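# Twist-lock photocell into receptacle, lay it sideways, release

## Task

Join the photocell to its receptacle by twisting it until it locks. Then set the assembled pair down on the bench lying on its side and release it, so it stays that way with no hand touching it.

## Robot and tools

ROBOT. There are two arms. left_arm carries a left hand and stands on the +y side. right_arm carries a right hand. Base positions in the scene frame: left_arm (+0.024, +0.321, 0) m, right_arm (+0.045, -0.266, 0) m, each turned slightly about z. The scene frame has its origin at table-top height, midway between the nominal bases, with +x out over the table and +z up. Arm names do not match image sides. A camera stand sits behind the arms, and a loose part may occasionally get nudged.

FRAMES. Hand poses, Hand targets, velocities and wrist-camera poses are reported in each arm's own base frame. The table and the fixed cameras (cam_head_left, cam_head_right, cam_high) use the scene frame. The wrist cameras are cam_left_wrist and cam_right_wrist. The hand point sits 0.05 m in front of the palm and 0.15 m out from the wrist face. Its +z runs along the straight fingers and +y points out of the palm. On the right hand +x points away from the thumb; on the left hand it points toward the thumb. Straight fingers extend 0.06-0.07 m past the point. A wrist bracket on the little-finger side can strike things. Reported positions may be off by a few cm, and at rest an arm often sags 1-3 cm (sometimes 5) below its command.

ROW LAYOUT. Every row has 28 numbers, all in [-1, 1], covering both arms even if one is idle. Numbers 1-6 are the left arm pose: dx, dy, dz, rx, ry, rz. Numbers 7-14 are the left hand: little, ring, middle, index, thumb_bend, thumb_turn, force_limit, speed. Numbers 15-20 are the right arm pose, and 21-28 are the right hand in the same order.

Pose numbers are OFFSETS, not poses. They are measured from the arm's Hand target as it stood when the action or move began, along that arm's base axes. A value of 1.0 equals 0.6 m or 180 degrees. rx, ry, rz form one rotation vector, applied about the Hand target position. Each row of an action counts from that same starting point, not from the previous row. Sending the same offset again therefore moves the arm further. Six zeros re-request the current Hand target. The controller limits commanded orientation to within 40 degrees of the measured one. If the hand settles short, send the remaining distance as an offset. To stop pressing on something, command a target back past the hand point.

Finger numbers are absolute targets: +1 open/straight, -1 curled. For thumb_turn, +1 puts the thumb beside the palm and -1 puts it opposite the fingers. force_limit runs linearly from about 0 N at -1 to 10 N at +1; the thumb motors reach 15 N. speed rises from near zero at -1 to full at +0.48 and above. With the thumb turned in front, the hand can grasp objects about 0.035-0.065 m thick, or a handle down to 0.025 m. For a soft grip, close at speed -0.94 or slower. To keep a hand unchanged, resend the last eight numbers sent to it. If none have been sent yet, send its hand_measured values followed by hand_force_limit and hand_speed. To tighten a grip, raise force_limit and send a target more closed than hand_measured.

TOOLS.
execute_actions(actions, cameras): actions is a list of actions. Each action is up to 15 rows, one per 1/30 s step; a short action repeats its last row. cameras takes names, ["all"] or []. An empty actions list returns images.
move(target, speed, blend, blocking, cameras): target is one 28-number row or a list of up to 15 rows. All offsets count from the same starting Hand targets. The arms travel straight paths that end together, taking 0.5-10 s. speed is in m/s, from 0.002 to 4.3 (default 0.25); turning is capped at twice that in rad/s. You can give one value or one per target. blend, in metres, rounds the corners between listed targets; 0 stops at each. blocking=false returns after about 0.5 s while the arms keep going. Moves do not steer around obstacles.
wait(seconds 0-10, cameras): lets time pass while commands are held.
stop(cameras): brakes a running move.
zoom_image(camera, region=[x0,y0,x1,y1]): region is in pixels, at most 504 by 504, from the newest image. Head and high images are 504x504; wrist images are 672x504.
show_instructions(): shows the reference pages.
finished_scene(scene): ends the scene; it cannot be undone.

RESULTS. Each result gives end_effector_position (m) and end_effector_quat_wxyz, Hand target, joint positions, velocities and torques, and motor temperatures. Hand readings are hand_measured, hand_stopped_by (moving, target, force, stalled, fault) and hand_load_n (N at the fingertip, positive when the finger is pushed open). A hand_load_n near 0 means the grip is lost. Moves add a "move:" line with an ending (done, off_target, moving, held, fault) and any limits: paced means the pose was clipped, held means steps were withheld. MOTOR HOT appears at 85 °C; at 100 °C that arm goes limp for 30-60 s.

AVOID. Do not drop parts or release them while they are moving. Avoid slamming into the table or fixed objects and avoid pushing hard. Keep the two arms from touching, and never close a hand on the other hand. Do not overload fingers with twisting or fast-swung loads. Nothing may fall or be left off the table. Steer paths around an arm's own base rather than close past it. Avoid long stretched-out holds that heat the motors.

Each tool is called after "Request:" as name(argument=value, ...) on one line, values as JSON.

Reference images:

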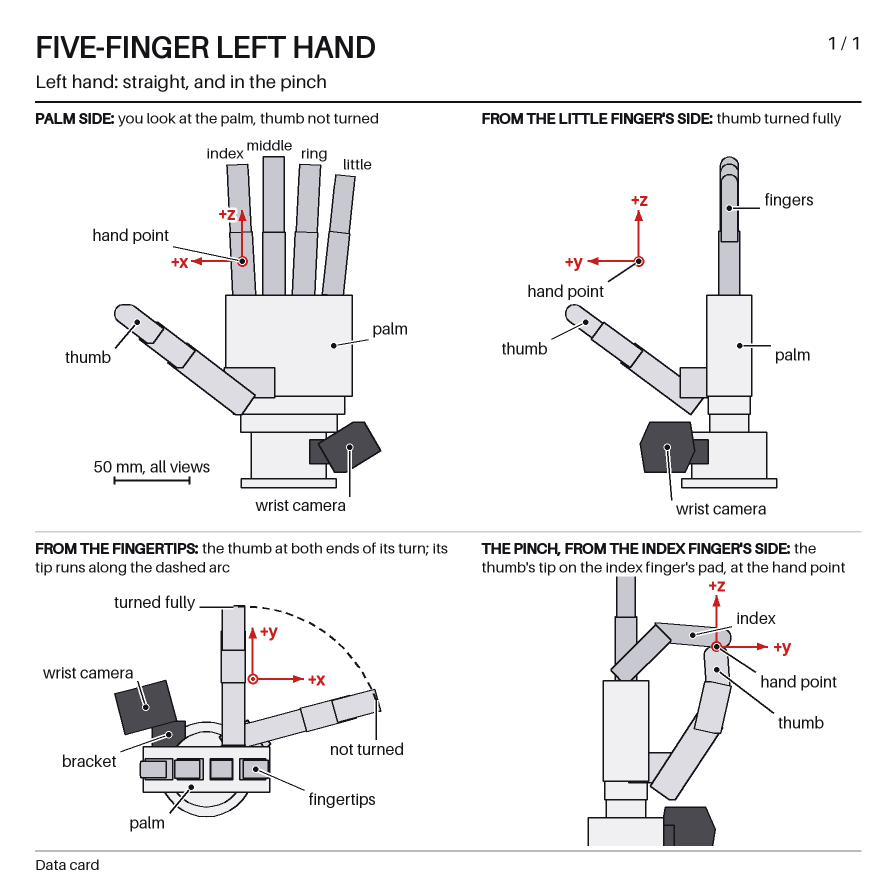

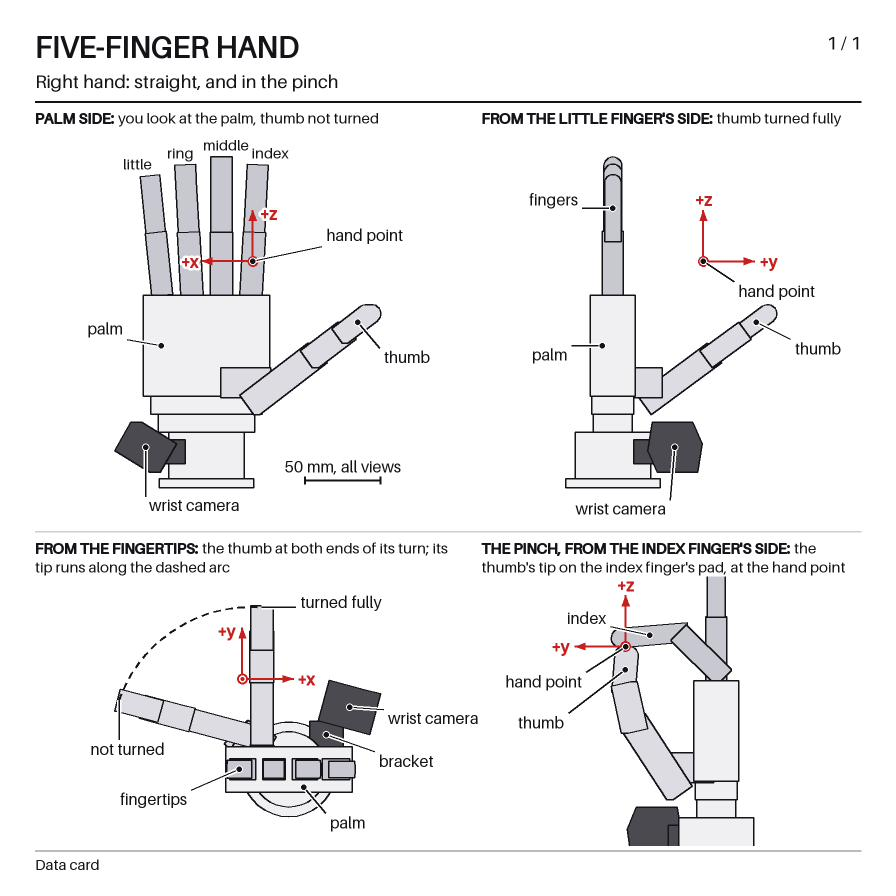

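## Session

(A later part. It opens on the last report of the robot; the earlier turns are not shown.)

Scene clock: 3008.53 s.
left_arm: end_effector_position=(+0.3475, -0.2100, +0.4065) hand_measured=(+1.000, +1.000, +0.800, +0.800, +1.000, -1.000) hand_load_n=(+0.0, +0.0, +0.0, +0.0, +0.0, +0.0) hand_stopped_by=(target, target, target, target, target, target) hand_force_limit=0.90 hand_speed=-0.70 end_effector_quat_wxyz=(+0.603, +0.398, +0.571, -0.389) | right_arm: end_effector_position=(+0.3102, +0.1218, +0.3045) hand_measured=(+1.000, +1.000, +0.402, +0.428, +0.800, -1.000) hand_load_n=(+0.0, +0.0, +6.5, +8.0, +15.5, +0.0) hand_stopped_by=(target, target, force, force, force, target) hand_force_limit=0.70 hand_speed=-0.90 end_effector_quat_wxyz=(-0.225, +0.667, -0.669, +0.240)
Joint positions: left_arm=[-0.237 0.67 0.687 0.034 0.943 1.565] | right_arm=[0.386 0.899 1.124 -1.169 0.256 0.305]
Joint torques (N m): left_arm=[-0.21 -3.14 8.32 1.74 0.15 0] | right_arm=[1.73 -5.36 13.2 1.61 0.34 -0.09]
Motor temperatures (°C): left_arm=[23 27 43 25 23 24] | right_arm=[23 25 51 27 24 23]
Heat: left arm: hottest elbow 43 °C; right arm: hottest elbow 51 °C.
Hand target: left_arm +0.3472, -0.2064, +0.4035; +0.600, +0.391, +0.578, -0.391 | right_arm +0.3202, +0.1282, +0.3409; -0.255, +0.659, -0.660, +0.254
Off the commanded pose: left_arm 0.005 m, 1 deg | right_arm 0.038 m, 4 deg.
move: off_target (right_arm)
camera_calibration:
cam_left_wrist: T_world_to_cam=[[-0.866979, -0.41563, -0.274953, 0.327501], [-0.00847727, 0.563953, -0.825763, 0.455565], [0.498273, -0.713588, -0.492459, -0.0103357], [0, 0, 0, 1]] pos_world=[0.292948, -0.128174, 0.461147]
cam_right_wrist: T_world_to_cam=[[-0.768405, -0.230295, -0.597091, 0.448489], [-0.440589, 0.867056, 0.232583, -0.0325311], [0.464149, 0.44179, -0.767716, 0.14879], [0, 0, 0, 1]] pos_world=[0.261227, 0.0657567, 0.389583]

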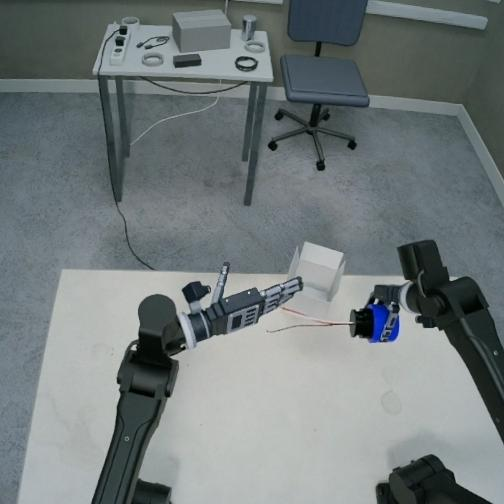

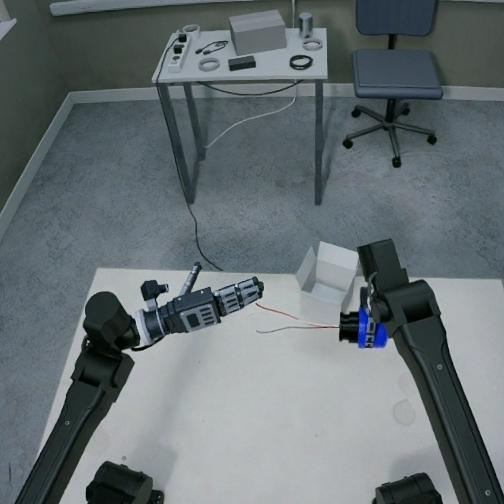

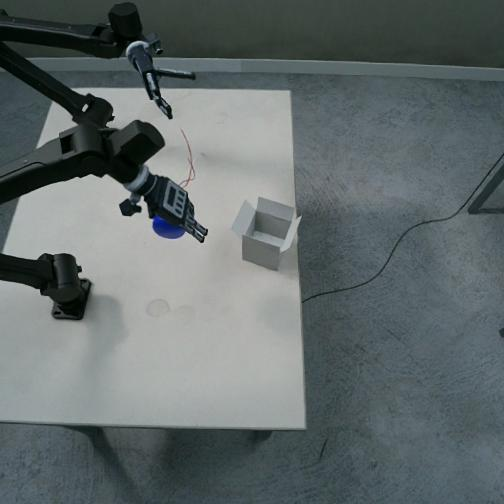

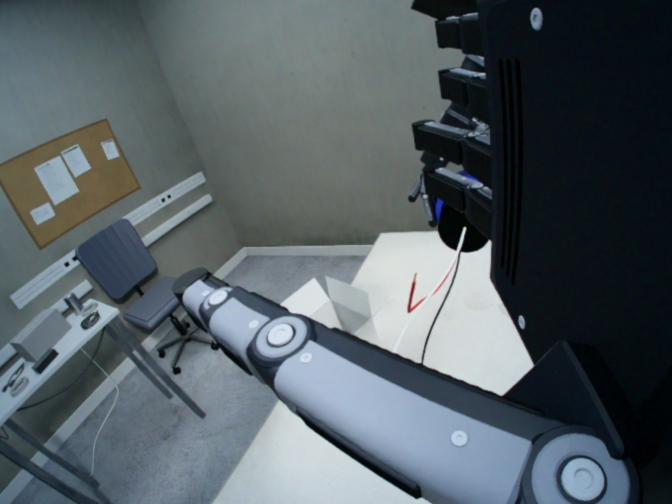

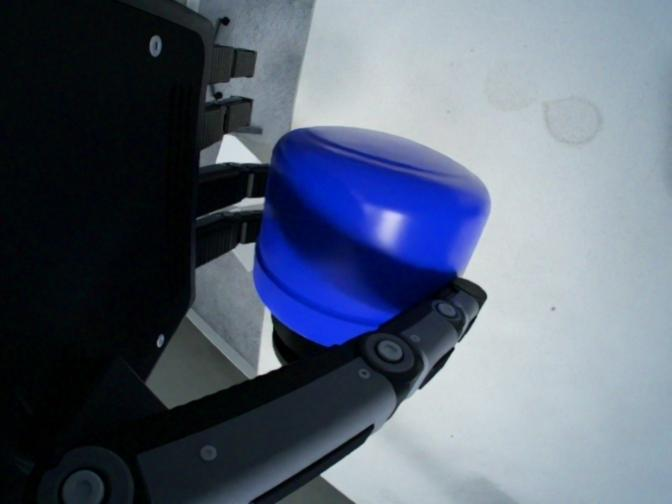

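Request:
zoom_image(camera="cam_head_left", region=[330, 280, 430, 380])

Request:
zoom_image(camera="cam_head_right", region=[310, 280, 410, 380])

Scaled by 5.040 from the camera's 504x504 image, which has a finer 720x720 frame.

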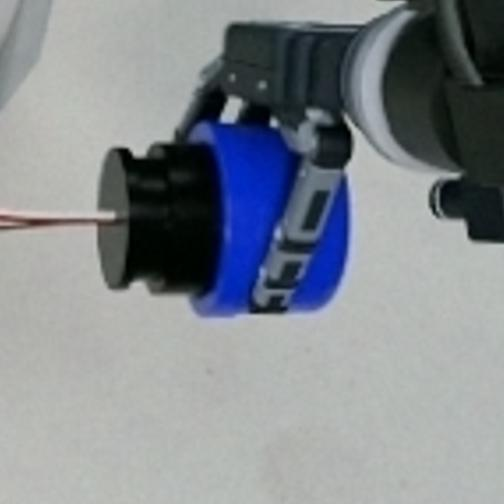

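Scaled by 5.040 from the camera's 504x504 image, which has a finer 720x720 frame.

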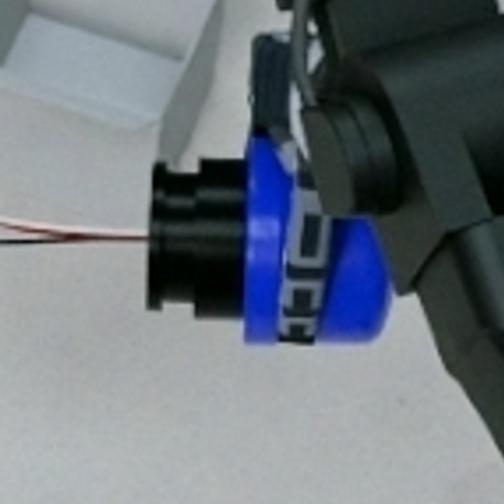

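Request:
move(target=[0,0,0,0,0,0,1,1,0.8,0.8,1,-1,0.9,-0.7,0,0,-0.4,0,0,0,1,1,-0.1,-0.1,0.6,-1,0.7,-0.9], speed=0.12, cameras=["cam_head_left","cam_high","cam_head_right"])

Request:
zoom_image(camera="cam_head_left", region=[320, 300, 420, 400])

Scene clock: 3032.00 s.
left_arm: end_effector_position=(+0.3475, -0.2100, +0.4065) hand_measured=(+1.000, +1.000, +0.800, +0.800, +1.000, -1.000) hand_load_n=(+0.0, +0.0, +0.0, +0.0, +0.0, +0.0) hand_stopped_by=(target, target, target, target, target, target) hand_force_limit=0.90 hand_speed=-0.70 end_effector_quat_wxyz=(+0.603, +0.398, +0.571, -0.389) | right_arm: end_effector_position=(+0.3118, +0.1223, +0.0930) hand_measured=(+1.000, +1.000, +0.402, +0.428, +0.800, -1.000) hand_load_n=(+0.0, +0.0, +6.5, +8.0, +15.5, +0.0) hand_stopped_by=(target, target, force, force, force, target) hand_force_limit=0.70 hand_speed=-0.90 end_effector_quat_wxyz=(-0.239, +0.662, -0.666, +0.247)
Joint positions: left_arm=[-0.237 0.67 0.687 0.034 0.943 1.565] | right_arm=[0.386 0.923 0.563 -0.55 0.257 0.304]
Joint torques (N m): left_arm=[-0.15 -3.14 8.32 1.74 0.15 0] | right_arm=[2.08 -5.01 8.29 2.62 0.34 -0.1]
Motor temperatures (°C): left_arm=[23 27 43 24 23 24] | right_arm=[23 25 57 27 24 23]
Heat: left arm: hottest elbow 43 °C; right arm: hottest elbow 57 °C.
Hand target: left_arm +0.3472, -0.2064, +0.4035; +0.600, +0.391, +0.578, -0.391 | right_arm +0.3202, +0.1281, +0.1008; -0.254, +0.660, -0.660, +0.254
Off the commanded pose: left_arm 0.005 m, 1 deg | right_arm 0.013 m, 2 deg.
move: off_target (right_arm)
Images, in order (width x height): cam_head_left 504x504, cam_head_right 504x504, cam_high 504x504.

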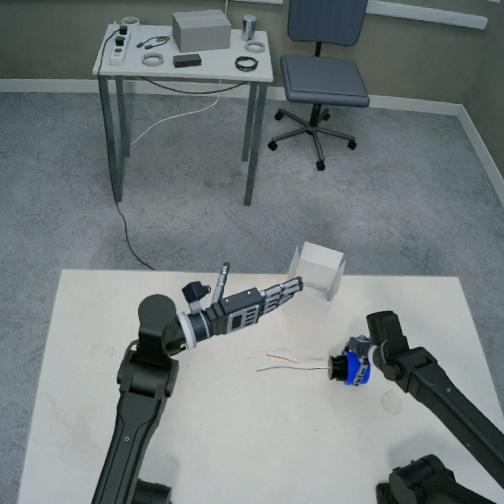

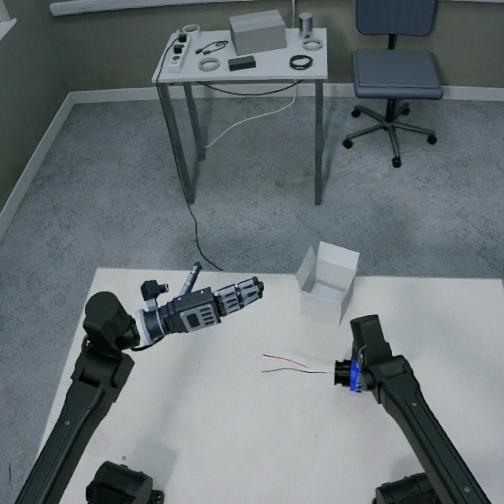

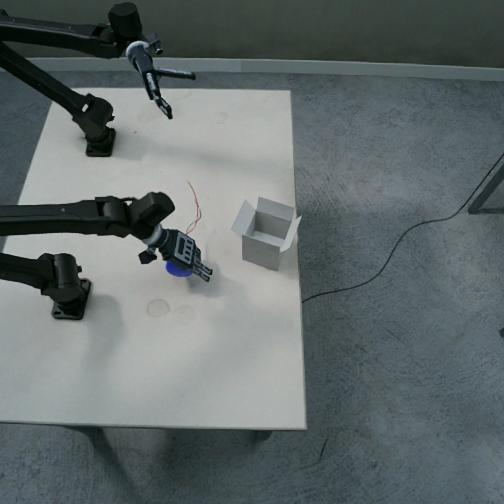

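Scaled by 5.040 from the camera's 504x504 image, which has a finer 720x720 frame.

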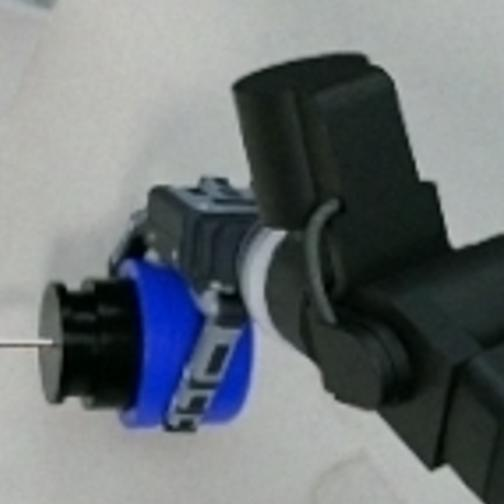

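Request:
move(target=[0,0,0,0,0,0,1,1,0.8,0.8,1,-1,0.9,-0.7,0,0,-0.035,0,0,0,1,1,-0.1,-0.1,0.6,-1,0.7,-0.9], speed=0.04)

Request:
move(target=[0,0,0,0,0,0,1,1,0.8,0.8,1,-1,0.9,-0.7,0,0,-0.017,0,0,0,1,1,-0.1,-0.1,0.6,-1,0.7,-0.9], speed=0.03, cameras=["cam_head_left"])

Request:
zoom_image(camera="cam_head_left", region=[310, 320, 410, 420])

Scene clock: 3051.27 s.
left_arm: end_effector_position=(+0.3475, -0.2100, +0.4065) hand_measured=(+1.000, +1.000, +0.800, +0.800, +1.000, -1.000) hand_load_n=(+0.0, +0.0, +0.0, +0.0, +0.0, +0.5) hand_stopped_by=(target, target, target, target, target, target) hand_force_limit=0.90 hand_speed=-0.70 end_effector_quat_wxyz=(+0.603, +0.398, +0.571, -0.389) | right_arm: end_effector_position=(+0.3126, +0.1227, +0.0737) hand_measured=(+1.000, +1.000, +0.402, +0.428, +0.800, -1.000) hand_load_n=(-0.5, +0.0, +6.5, +8.0, +15.5, +0.0) hand_stopped_by=(target, target, force, force, force, target) hand_force_limit=0.70 hand_speed=-0.90 end_effector_quat_wxyz=(-0.241, +0.661, -0.666, +0.248)
Joint positions: left_arm=[-0.237 0.67 0.687 0.034 0.943 1.565] | right_arm=[0.386 0.952 0.522 -0.475 0.257 0.304]
Joint torques (N m): left_arm=[-0.15 -3.19 8.29 1.76 0.16 -0.01] | right_arm=[2.26 -5.48 7.9 2.61 0.32 -0.1]
Motor temperatures (°C): left_arm=[23 27 43 24 23 24] | right_arm=[23 25 55 27 24 23]
Heat: left arm: hottest elbow 43 °C; right arm: hottest elbow 55 °C.
Hand target: left_arm +0.3472, -0.2064, +0.4035; +0.600, +0.391, +0.578, -0.391 | right_arm +0.3201, +0.1281, +0.0797; -0.254, +0.660, -0.660, +0.254
Off the commanded pose: left_arm 0.005 m, 1 deg | right_arm 0.011 m, 2 deg.
move: off_target (right_arm)

Scene clock: 3052.23 s.
left_arm: end_effector_position=(+0.3475, -0.2100, +0.4065) hand_measured=(+1.000, +1.000, +0.800, +0.800, +1.000, -1.000) hand_load_n=(+0.0, +0.0, +0.0, +0.0, +0.0, +0.0) hand_stopped_by=(target, target, target, target, target, target) hand_force_limit=0.90 hand_speed=-0.70 end_effector_quat_wxyz=(+0.603, +0.398, +0.571, -0.389) | right_arm: end_effector_position=(+0.3127, +0.1227, +0.0639) hand_measured=(+1.000, +1.000, +0.402, +0.428, +0.800, -1.000) hand_load_n=(+0.0, +0.0, +6.5, +7.5, +15.5, +0.0) hand_stopped_by=(target, target, force, force, force, target) hand_force_limit=0.70 hand_speed=-0.90 end_effector_quat_wxyz=(-0.242, +0.661, -0.666, +0.248)
Joint positions: left_arm=[-0.237 0.67 0.687 0.034 0.943 1.565] | right_arm=[0.386 0.97 0.502 -0.437 0.257 0.304]
Joint torques (N m): left_arm=[-0.15 -3.19 8.31 1.76 0.15 -0.01] | right_arm=[2.08 -5.42 7.72 2.61 0.29 -0.1]
Motor temperatures (°C): left_arm=[23 27 43 24 23 24] | right_arm=[23 25 55 27 24 23]
Heat: left arm: hottest elbow 43 °C; right arm: hottest elbow 55 °C.
Hand target: left_arm +0.3472, -0.2064, +0.4035; +0.600, +0.391, +0.578, -0.391 | right_arm +0.3201, +0.1281, +0.0695; -0.254, +0.660, -0.660, +0.254
Off the commanded pose: left_arm 0.005 m, 1 deg | right_arm 0.011 m, 2 deg.
move: off_target (right_arm)
Images, in order (width x height): cam_head_left 504x504.

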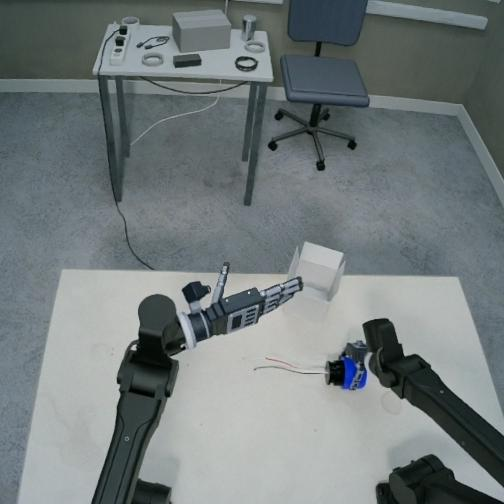

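Scaled by 5.040 from the camera's 504x504 image, which has a finer 720x720 frame.

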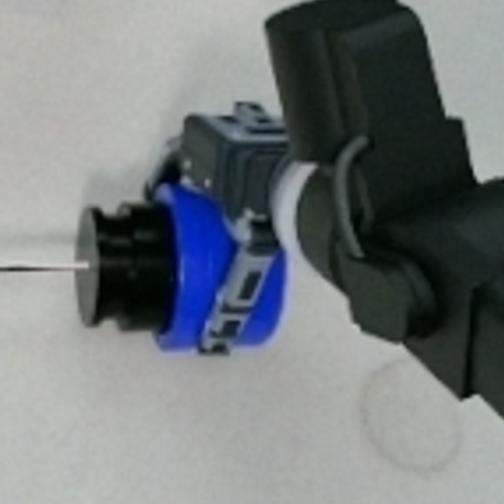

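Request:
move(target=[0,0,0,0,0,0,1,1,0.8,0.8,1,-1,0.9,-0.7,0,0,-0.01,0,0,0,1,1,-0.1,-0.1,0.6,-1,0.7,-0.9], speed=0.02)

Request:
move(target=[0,0,0,0,0,0,1,1,0.8,0.8,1,-1,0.9,-0.7,0,0,-0.01,0,0,0,1,1,-0.1,-0.1,0.6,-1,0.7,-0.9], speed=0.02, cameras=["cam_head_left"])

Scene clock: 3066.83 s.
left_arm: end_effector_position=(+0.3475, -0.2100, +0.4065) hand_measured=(+1.000, +1.000, +0.800, +0.800, +1.000, -1.000) hand_load_n=(-0.5, +0.0, +0.0, +0.0, +0.0, +0.0) hand_stopped_by=(target, target, target, target, target, target) hand_force_limit=0.90 hand_speed=-0.70 end_effector_quat_wxyz=(+0.603, +0.398, +0.571, -0.389) | right_arm: end_effector_position=(+0.3149, +0.1236, +0.0608) hand_measured=(+1.000, +1.000, +0.402, +0.428, +0.800, -1.000) hand_load_n=(+0.0, +0.0, +6.5, +8.0, +15.5, +0.0) hand_stopped_by=(target, target, force, force, force, target) hand_force_limit=0.70 hand_speed=-0.90 end_effector_quat_wxyz=(-0.245, +0.660, -0.665, +0.249)
Joint positions: left_arm=[-0.237 0.67 0.687 0.034 0.943 1.565] | right_arm=[0.386 0.979 0.495 -0.413 0.257 0.304]
Joint torques (N m): left_arm=[-0.21 -3.14 8.29 1.77 0.14 0] | right_arm=[2.02 -5.07 7.41 2.51 0.29 -0.1]
Heat: left arm: hottest elbow 43 °C; right arm: hottest elbow 52 °C.
Hand target: left_arm +0.3472, -0.2064, +0.4035; +0.600, +0.391, +0.578, -0.391 | right_arm +0.3201, +0.1281, +0.0635; -0.254, +0.660, -0.660, +0.254
Off the commanded pose: left_arm 0.005 m, 1 deg | right_arm 0.007 m, 1 deg.
move: done

Scene clock: 3067.73 s.
left_arm: end_effector_position=(+0.3475, -0.2100, +0.4065) hand_measured=(+1.000, +1.000, +0.800, +0.800, +1.000, -1.000) hand_load_n=(+0.0, +0.0, +0.0, +0.0, +0.0, +0.5) hand_stopped_by=(target, target, target, target, target, target) hand_force_limit=0.90 hand_speed=-0.70 end_effector_quat_wxyz=(+0.603, +0.398, +0.571, -0.389) | right_arm: end_effector_position=(+0.3188, +0.1252, +0.0603) hand_measured=(+1.000, +1.000, +0.402, +0.428, +0.800, -1.000) hand_load_n=(-0.5, +0.0, +6.0, +7.5, +16.0, -0.5) hand_stopped_by=(target, target, force, force, force, target) hand_force_limit=0.70 hand_speed=-0.90 end_effector_quat_wxyz=(-0.252, +0.657, -0.664, +0.252)
Joint positions: left_arm=[-0.237 0.67 0.687 0.034 0.943 1.565] | right_arm=[0.386 0.985 0.49 -0.385 0.257 0.304]
Joint torques (N m): left_arm=[-0.09 -3.19 8.29 1.76 0.14 0] | right_arm=[1.96 -4.54 6.8 2.48 0.31 -0.1]
Heat: left arm: hottest elbow 43 °C; right arm: hottest elbow 52 °C.
Hand target: left_arm +0.3472, -0.2064, +0.4035; +0.600, +0.391, +0.578, -0.391 | right_arm +0.3201, +0.1281, +0.0576; -0.254, +0.660, -0.660, +0.254
Off the commanded pose: left_arm 0.005 m, 1 deg | right_arm 0.004 m, 1 deg.
move: done
Images, in order (width x height): cam_head_left 504x504.

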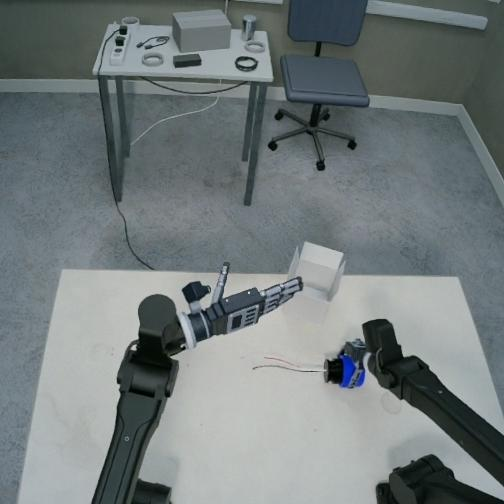

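Request:
move(target=[0,0,0,0,0,0,1,1,0.8,0.8,1,-1,0.9,-0.7,0,0,0.002,0,0,0,1,1,0.5,0.52,0.88,-1,0.7,-0.85], speed=0.02, cameras=["all"])

Scene clock: 3080.70 s.
left_arm: end_effector_position=(+0.3475, -0.2100, +0.4065) hand_measured=(+1.000, +1.000, +0.800, +0.800, +1.000, -1.000) hand_load_n=(+0.0, +0.0, +0.0, +0.0, +0.0, +0.0) hand_stopped_by=(target, target, target, target, target, target) hand_force_limit=0.90 hand_speed=-0.70 end_effector_quat_wxyz=(+0.603, +0.398, +0.571, -0.389) | right_arm: end_effector_position=(+0.3188, +0.1252, +0.0601) hand_measured=(+1.000, +1.000, +0.500, +0.520, +0.880, -1.000) hand_load_n=(+0.0, +0.0, +0.0, +0.0, +0.0, +0.0) hand_stopped_by=(target, target, target, target, target, target) hand_force_limit=0.70 hand_speed=-0.85 end_effector_quat_wxyz=(-0.252, +0.657, -0.664, +0.252)
Joint positions: left_arm=[-0.237 0.67 0.687 0.034 0.943 1.565] | right_arm=[0.386 0.985 0.49 -0.384 0.257 0.304]
Joint torques (N m): left_arm=[-0.03 -3.19 8.31 1.76 0.15 -0.01] | right_arm=[2.08 -4.72 7.01 2.39 0.29 -0.11]
Heat: left arm: hottest elbow 43 °C; right arm: hottest elbow 51 °C.
Hand target: left_arm +0.3472, -0.2064, +0.4035; +0.600, +0.391, +0.578, -0.391 | right_arm +0.3202, +0.1282, +0.0588; -0.254, +0.660, -0.660, +0.254
Off the commanded pose: left_arm 0.005 m, 1 deg | right_arm 0.003 m, 1 deg.
move: done
camera_calibration:
cam_left_wrist: T_world_to_cam=[[-0.866979, -0.41563, -0.274953, 0.327501], [-0.00847727, 0.563953, -0.825763, 0.455565], [0.498273, -0.713588, -0.492459, -0.0103357], [0, 0, 0, 1]] pos_world=[0.292948, -0.128174, 0.461147]
cam_right_wrist: T_world_to_cam=[[-0.731506, -0.216607, -0.646514, 0.299354], [-0.45475, 0.861494, 0.225898, 0.0307836], [0.508037, 0.459248, -0.72869, -0.0628612], [0, 0, 0, 1]] pos_world=[0.264914, 0.0671912, 0.140776]

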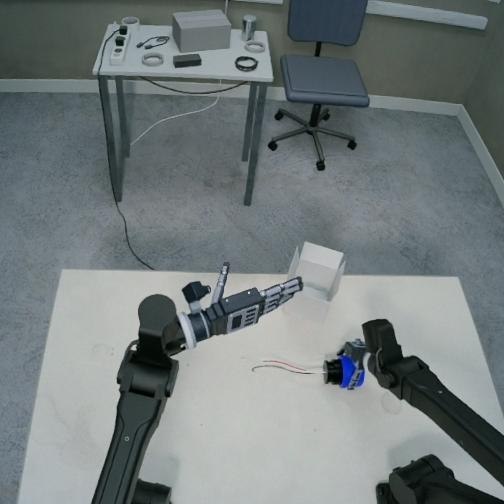

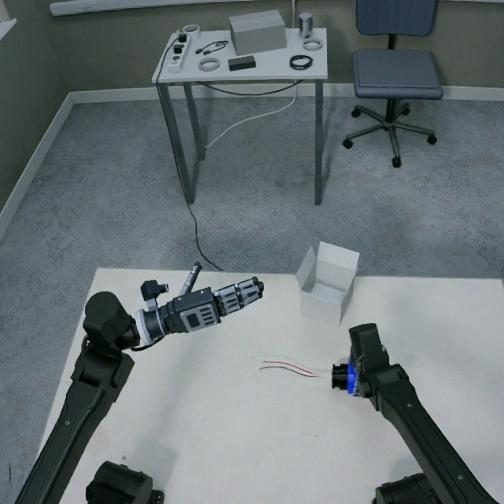

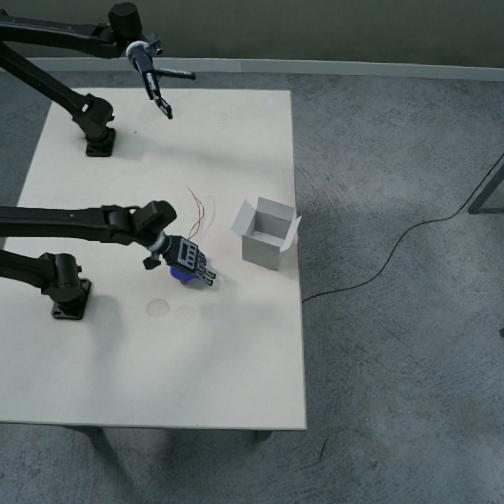

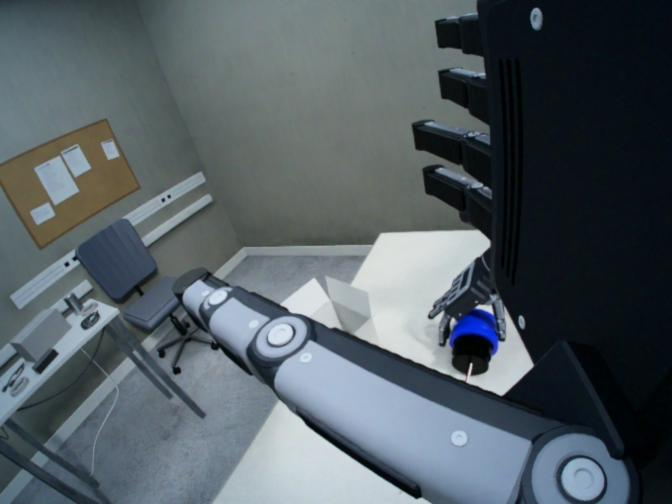

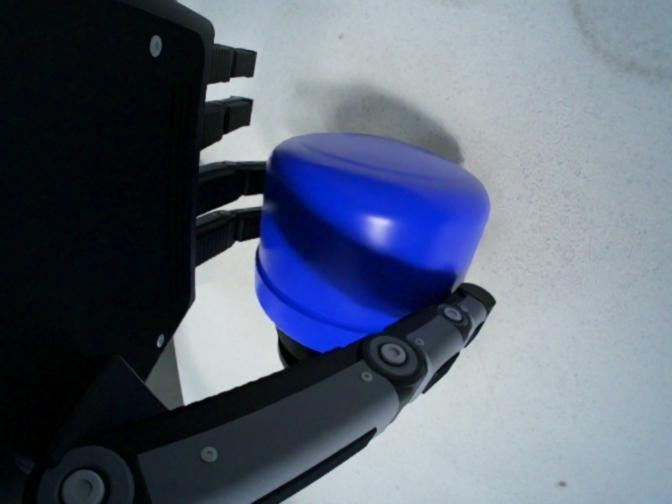

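Request:
move(target=[[0,0,0,0,0,0,1,1,0.8,0.8,1,-1,0.9,-0.7,0,0,0,0,0,0,1,1,1,1,1,-1,0.7,-0.85],[0,0,0,0,0,0,1,1,0.8,0.8,1,-1,0.9,-0.7,-0.223,0,0.32,0,0,0,1,1,1,1,1,-1,0.7,-0.85]], speed=0.06, cameras=["all"])

Scene clock: 3098.17 s.
left_arm: end_effector_position=(+0.3475, -0.2100, +0.4065) hand_measured=(+1.000, +1.000, +0.800, +0.800, +1.000, -1.000) hand_load_n=(+0.0, +0.0, +0.0, +0.0, +0.0, +0.0) hand_stopped_by=(target, target, target, target, target, target) hand_force_limit=0.90 hand_speed=-0.70 end_effector_quat_wxyz=(+0.603, +0.398, +0.571, -0.389) | right_arm: end_effector_position=(+0.1823, +0.1219, +0.2223) hand_measured=(+1.000, +1.000, +1.000, +1.000, +1.000, -1.000) hand_load_n=(+0.0, +0.0, +0.0, +0.0, +0.0, -0.5) hand_stopped_by=(target, target, target, target, target, target) hand_force_limit=0.70 hand_speed=-0.85 end_effector_quat_wxyz=(-0.228, +0.669, -0.660, +0.253)
Joint positions: left_arm=[-0.237 0.67 0.687 0.034 0.943 1.565] | right_arm=[0.758 0.551 0.785 -1.281 0.479 0.614]
Joint torques (N m): left_arm=[-0.15 -3.19 8.31 1.74 0.15 -0.01] | right_arm=[2.02 -1.08 11.84 1.22 0.5 0.06]
Heat: left arm: hottest elbow 43 °C; right arm: hottest elbow 51 °C.
Hand target: left_arm +0.3472, -0.2064, +0.4035; +0.600, +0.391, +0.578, -0.391 | right_arm +0.1864, +0.1282, +0.2508; -0.255, +0.660, -0.660, +0.254
Off the commanded pose: left_arm 0.005 m, 1 deg | right_arm 0.029 m, 3 deg.
move: off_target (right_arm)
camera_calibration:
cam_left_wrist: T_world_to_cam=[[-0.866979, -0.41563, -0.274953, 0.327501], [-0.00847727, 0.563953, -0.825763, 0.455565], [0.498273, -0.713588, -0.492459, -0.0103357], [0, 0, 0, 1]] pos_world=[0.292948, -0.128174, 0.461147]
cam_right_wrist: T_world_to_cam=[[-0.752286, -0.248982, -0.609979, 0.303355], [-0.454297, 0.866571, 0.206566, -0.0614538], [0.477159, 0.432508, -0.76502, 0.143217], [0, 0, 0, 1]] pos_world=[0.131954, 0.0668416, 0.307298]

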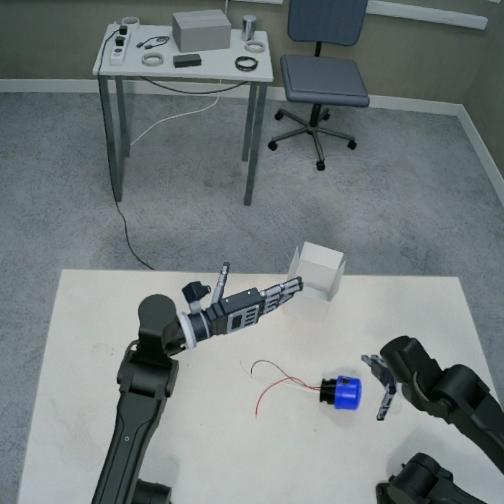

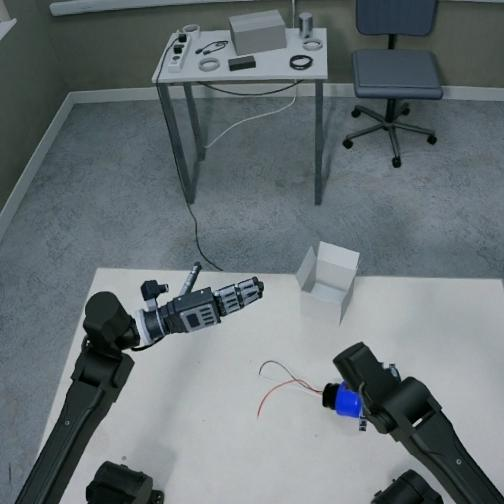

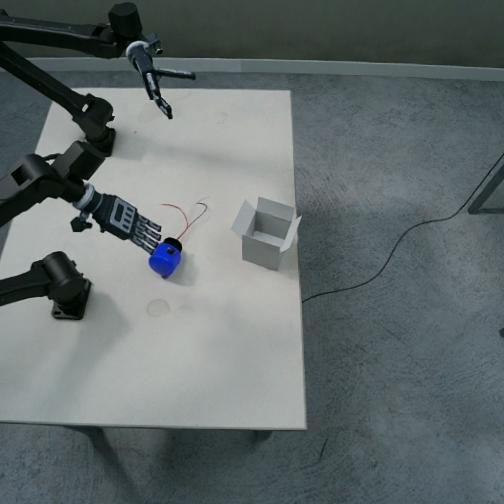

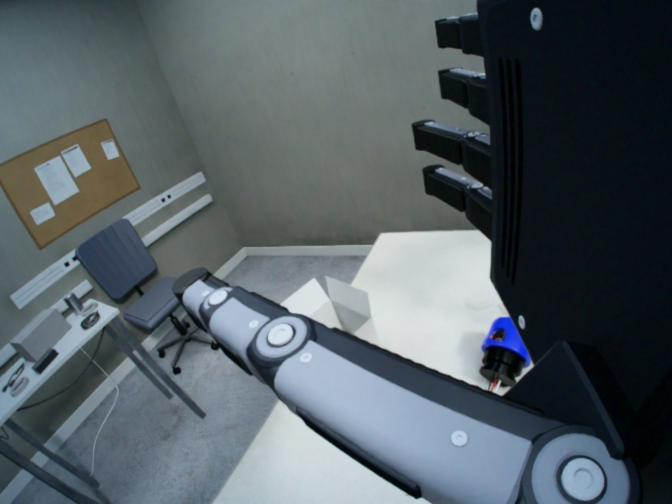

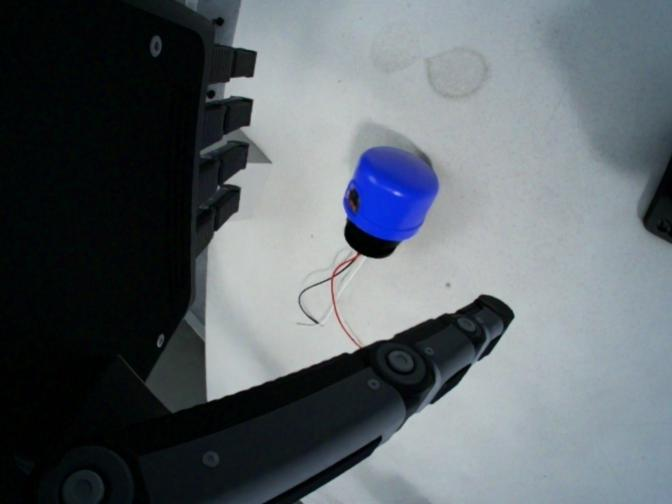

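Request:
wait(seconds=2, cameras=["cam_head_left","cam_high","cam_right_wrist"])

Request:
zoom_image(camera="cam_head_left", region=[300, 350, 380, 430])

Request:
zoom_image(camera="cam_right_wrist", region=[290, 100, 490, 340])

Request:
zoom_image(camera="cam_high", region=[130, 220, 200, 290])

Scene clock: 3107.53 s.
left_arm: end_effector_position=(+0.3475, -0.2100, +0.4065) hand_measured=(+1.000, +1.000, +0.800, +0.800, +1.000, -1.000) hand_load_n=(+0.0, +0.0, +0.0, +0.0, +0.0, +0.0) hand_stopped_by=(target, target, target, target, target, target) hand_force_limit=0.90 hand_speed=-0.70 end_effector_quat_wxyz=(+0.603, +0.398, +0.571, -0.389) | right_arm: end_effector_position=(+0.1822, +0.1219, +0.2223) hand_measured=(+1.000, +1.000, +1.000, +1.000, +1.000, -1.000) hand_load_n=(-0.5, +0.0, +0.0, +0.0, +0.0, +0.0) hand_stopped_by=(target, target, target, target, target, target) hand_force_limit=0.70 hand_speed=-0.85 end_effector_quat_wxyz=(-0.228, +0.669, -0.661, +0.253)
Joint positions: left_arm=[-0.237 0.67 0.687 0.034 0.943 1.565] | right_arm=[0.758 0.551 0.785 -1.281 0.479 0.615]
Joint torques (N m): left_arm=[-0.15 -3.14 8.31 1.74 0.16 0] | right_arm=[1.85 -1.03 11.79 1.24 0.49 0.04]
Heat: left arm: hottest elbow 43 °C; right arm: hottest elbow 51 °C.
Hand target: left_arm +0.3472, -0.2064, +0.4035; +0.600, +0.391, +0.578, -0.391 | right_arm +0.1863, +0.1281, +0.2508; -0.254, +0.660, -0.660, +0.254
Off the commanded pose: left_arm 0.005 m, 1 deg | right_arm 0.030 m, 3 deg.
wait: 2.00 s; at rest from the start
camera_calibration:
cam_right_wrist: T_world_to_cam=[[-0.752537, -0.248431, -0.609894, 0.303189], [-0.453776, 0.866779, 0.206835, -0.0616437], [0.477259, 0.432406, -0.765015, 0.14318], [0, 0, 0, 1]] pos_world=[0.131854, 0.0668412, 0.307198]
Images, in order (width x height): cam_head_left 504x504, cam_high 504x504, cam_right_wrist 672x504.

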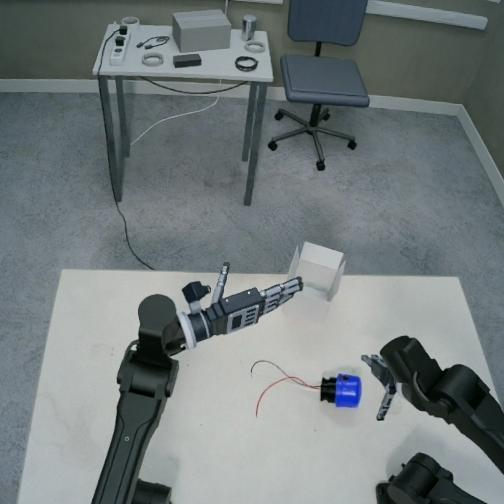

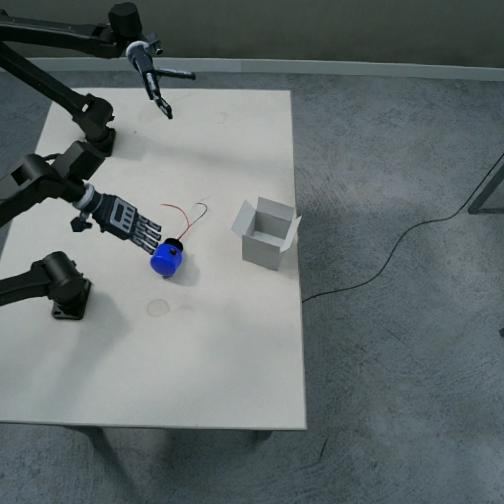

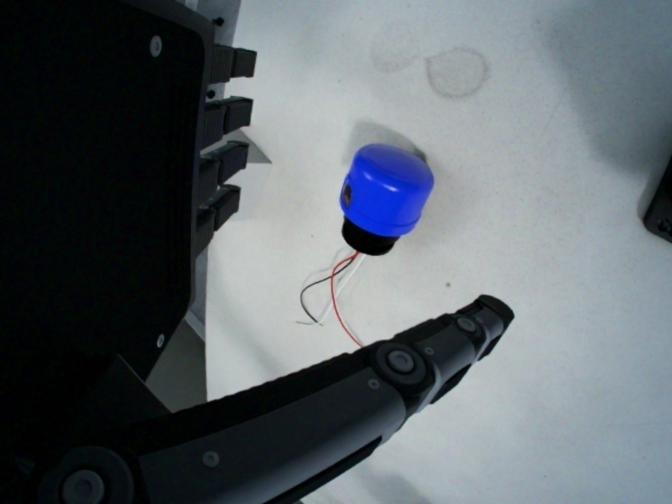

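Scaled by 6.300 from the camera's 504x504 image, which has a finer 720x720 frame.

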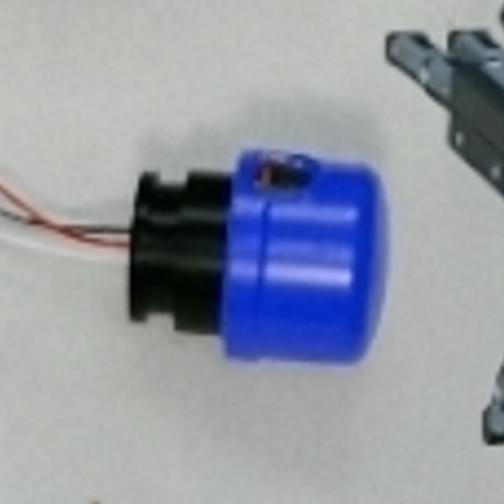

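Scaled by 2.100 from the camera's 672x504 image, which has a finer 960x720 frame.

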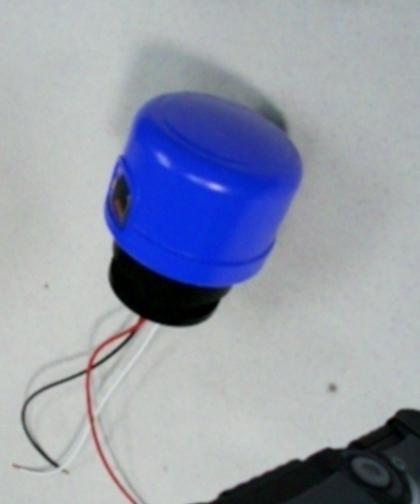

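Scaled by 7.200 from the camera's 504x504 image, which has a finer 720x720 frame.

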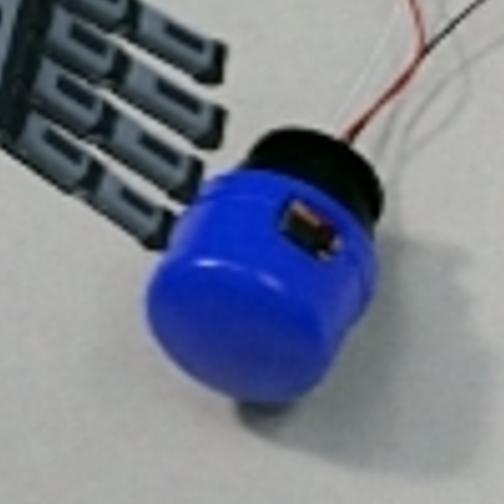

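Request:
wait(seconds=1, cameras=["all"])

Request:
zoom_image(camera="cam_head_left", region=[315, 365, 365, 415])

Request:
zoom_image(camera="cam_right_wrist", region=[320, 130, 450, 270])

Request:
zoom_image(camera="cam_head_right", region=[315, 375, 365, 425])

Scene clock: 3160.33 s.
left_arm: end_effector_position=(+0.3475, -0.2100, +0.4065) hand_measured=(+1.000, +1.000, +0.800, +0.800, +1.000, -1.000) hand_load_n=(+0.0, +0.0, +0.0, +0.0, +0.0, +0.5) hand_stopped_by=(target, target, target, target, target, target) hand_force_limit=0.90 hand_speed=-0.70 end_effector_quat_wxyz=(+0.603, +0.398, +0.571, -0.389) | right_arm: end_effector_position=(+0.1822, +0.1219, +0.2223) hand_measured=(+1.000, +1.000, +1.000, +1.000, +1.000, -1.000) hand_load_n=(+0.0, +0.0, +0.0, +0.0, +0.0, +0.0) hand_stopped_by=(target, target, target, target, target, target) hand_force_limit=0.70 hand_speed=-0.85 end_effector_quat_wxyz=(-0.228, +0.669, -0.661, +0.253)
Joint positions: left_arm=[-0.237 0.67 0.687 0.034 0.943 1.565] | right_arm=[0.758 0.551 0.785 -1.281 0.479 0.615]
Joint torques (N m): left_arm=[-0.21 -3.19 8.28 1.74 0.15 0] | right_arm=[2.08 -1.2 11.85 1.21 0.52 0.02]
Motor temperatures (°C): left_arm=[22 27 43 24 23 24] | right_arm=[23 25 55 26 24 23]
Heat: left arm: hottest elbow 43 °C; right arm: hottest elbow 55 °C.
Hand target: left_arm +0.3472, -0.2064, +0.4035; +0.600, +0.391, +0.578, -0.391 | right_arm +0.1863, +0.1281, +0.2508; -0.254, +0.660, -0.660, +0.254
Off the commanded pose: left_arm 0.005 m, 1 deg | right_arm 0.030 m, 3 deg.
wait: 1.00 s; at rest from the start
camera_calibration:
cam_left_wrist: T_world_to_cam=[[-0.866979, -0.41563, -0.274953, 0.327501], [-0.00847727, 0.563953, -0.825763, 0.455565], [0.498273, -0.713588, -0.492459, -0.0103357], [0, 0, 0, 1]] pos_world=[0.292948, -0.128174, 0.461147]
cam_right_wrist: T_world_to_cam=[[-0.752537, -0.248431, -0.609894, 0.303189], [-0.453776, 0.866779, 0.206835, -0.0616437], [0.477259, 0.432406, -0.765015, 0.14318], [0, 0, 0, 1]] pos_world=[0.131854, 0.0668412, 0.307198]

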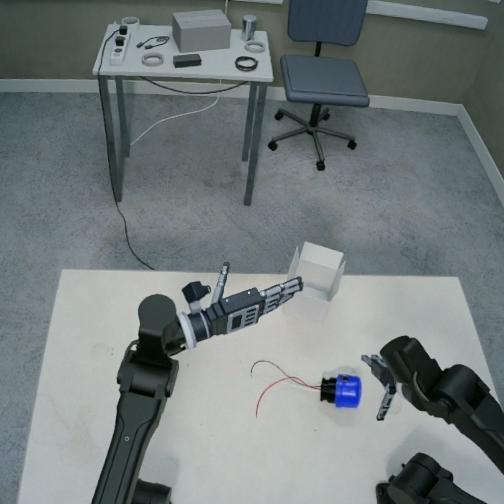

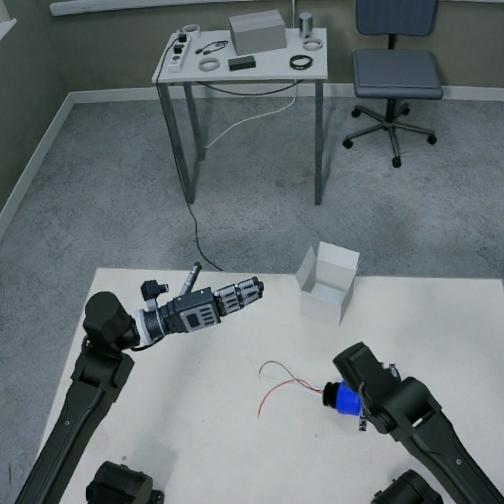

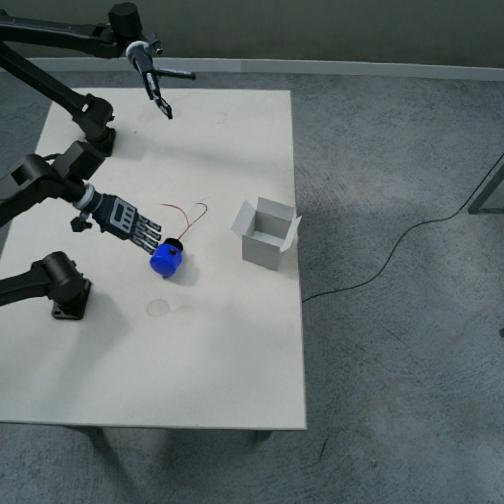

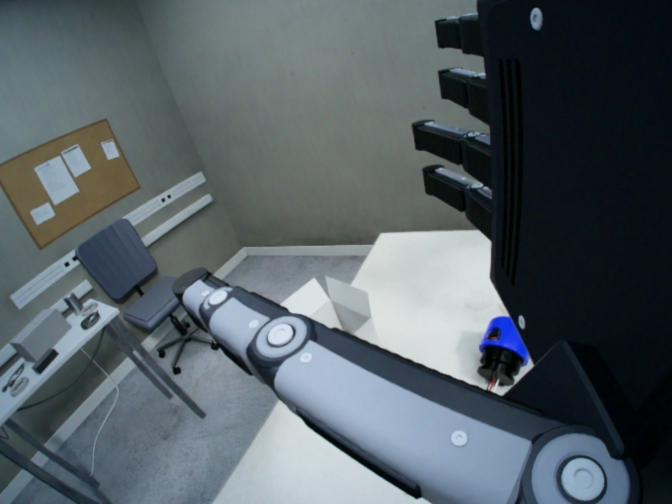

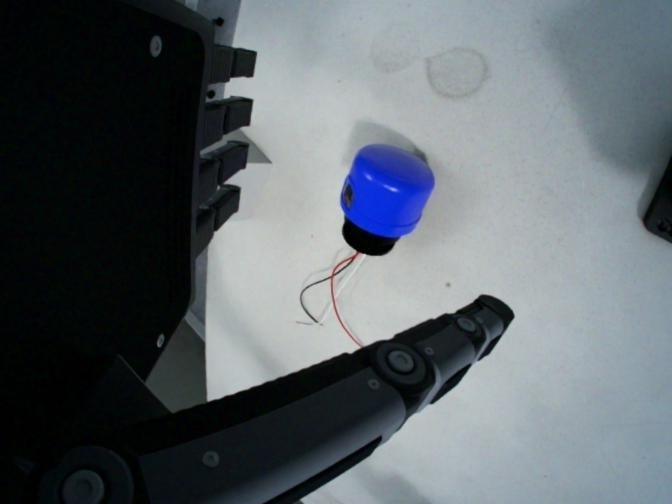

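Scaled by 10.080 from the camera's 504x504 image, which has a finer 720x720 frame.

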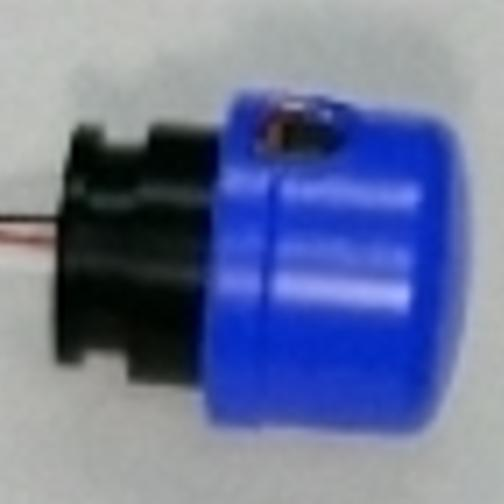

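Scaled by 3.600 from the camera's 672x504 image, which has a finer 960x720 frame.

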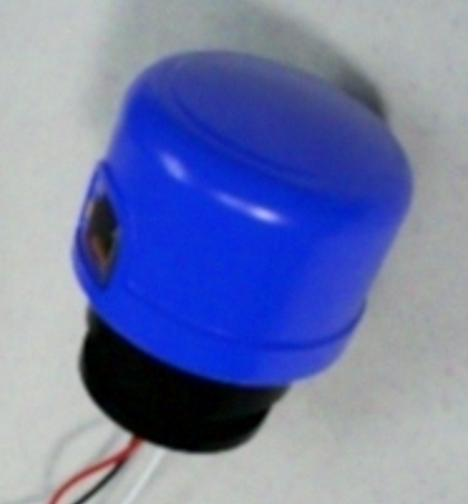

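Scaled by 10.080 from the camera's 504x504 image, which has a finer 720x720 frame.

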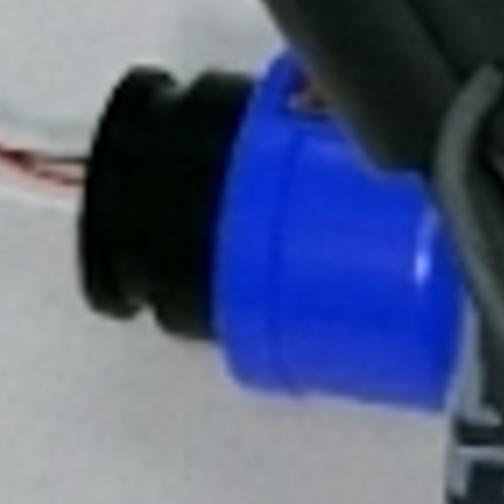

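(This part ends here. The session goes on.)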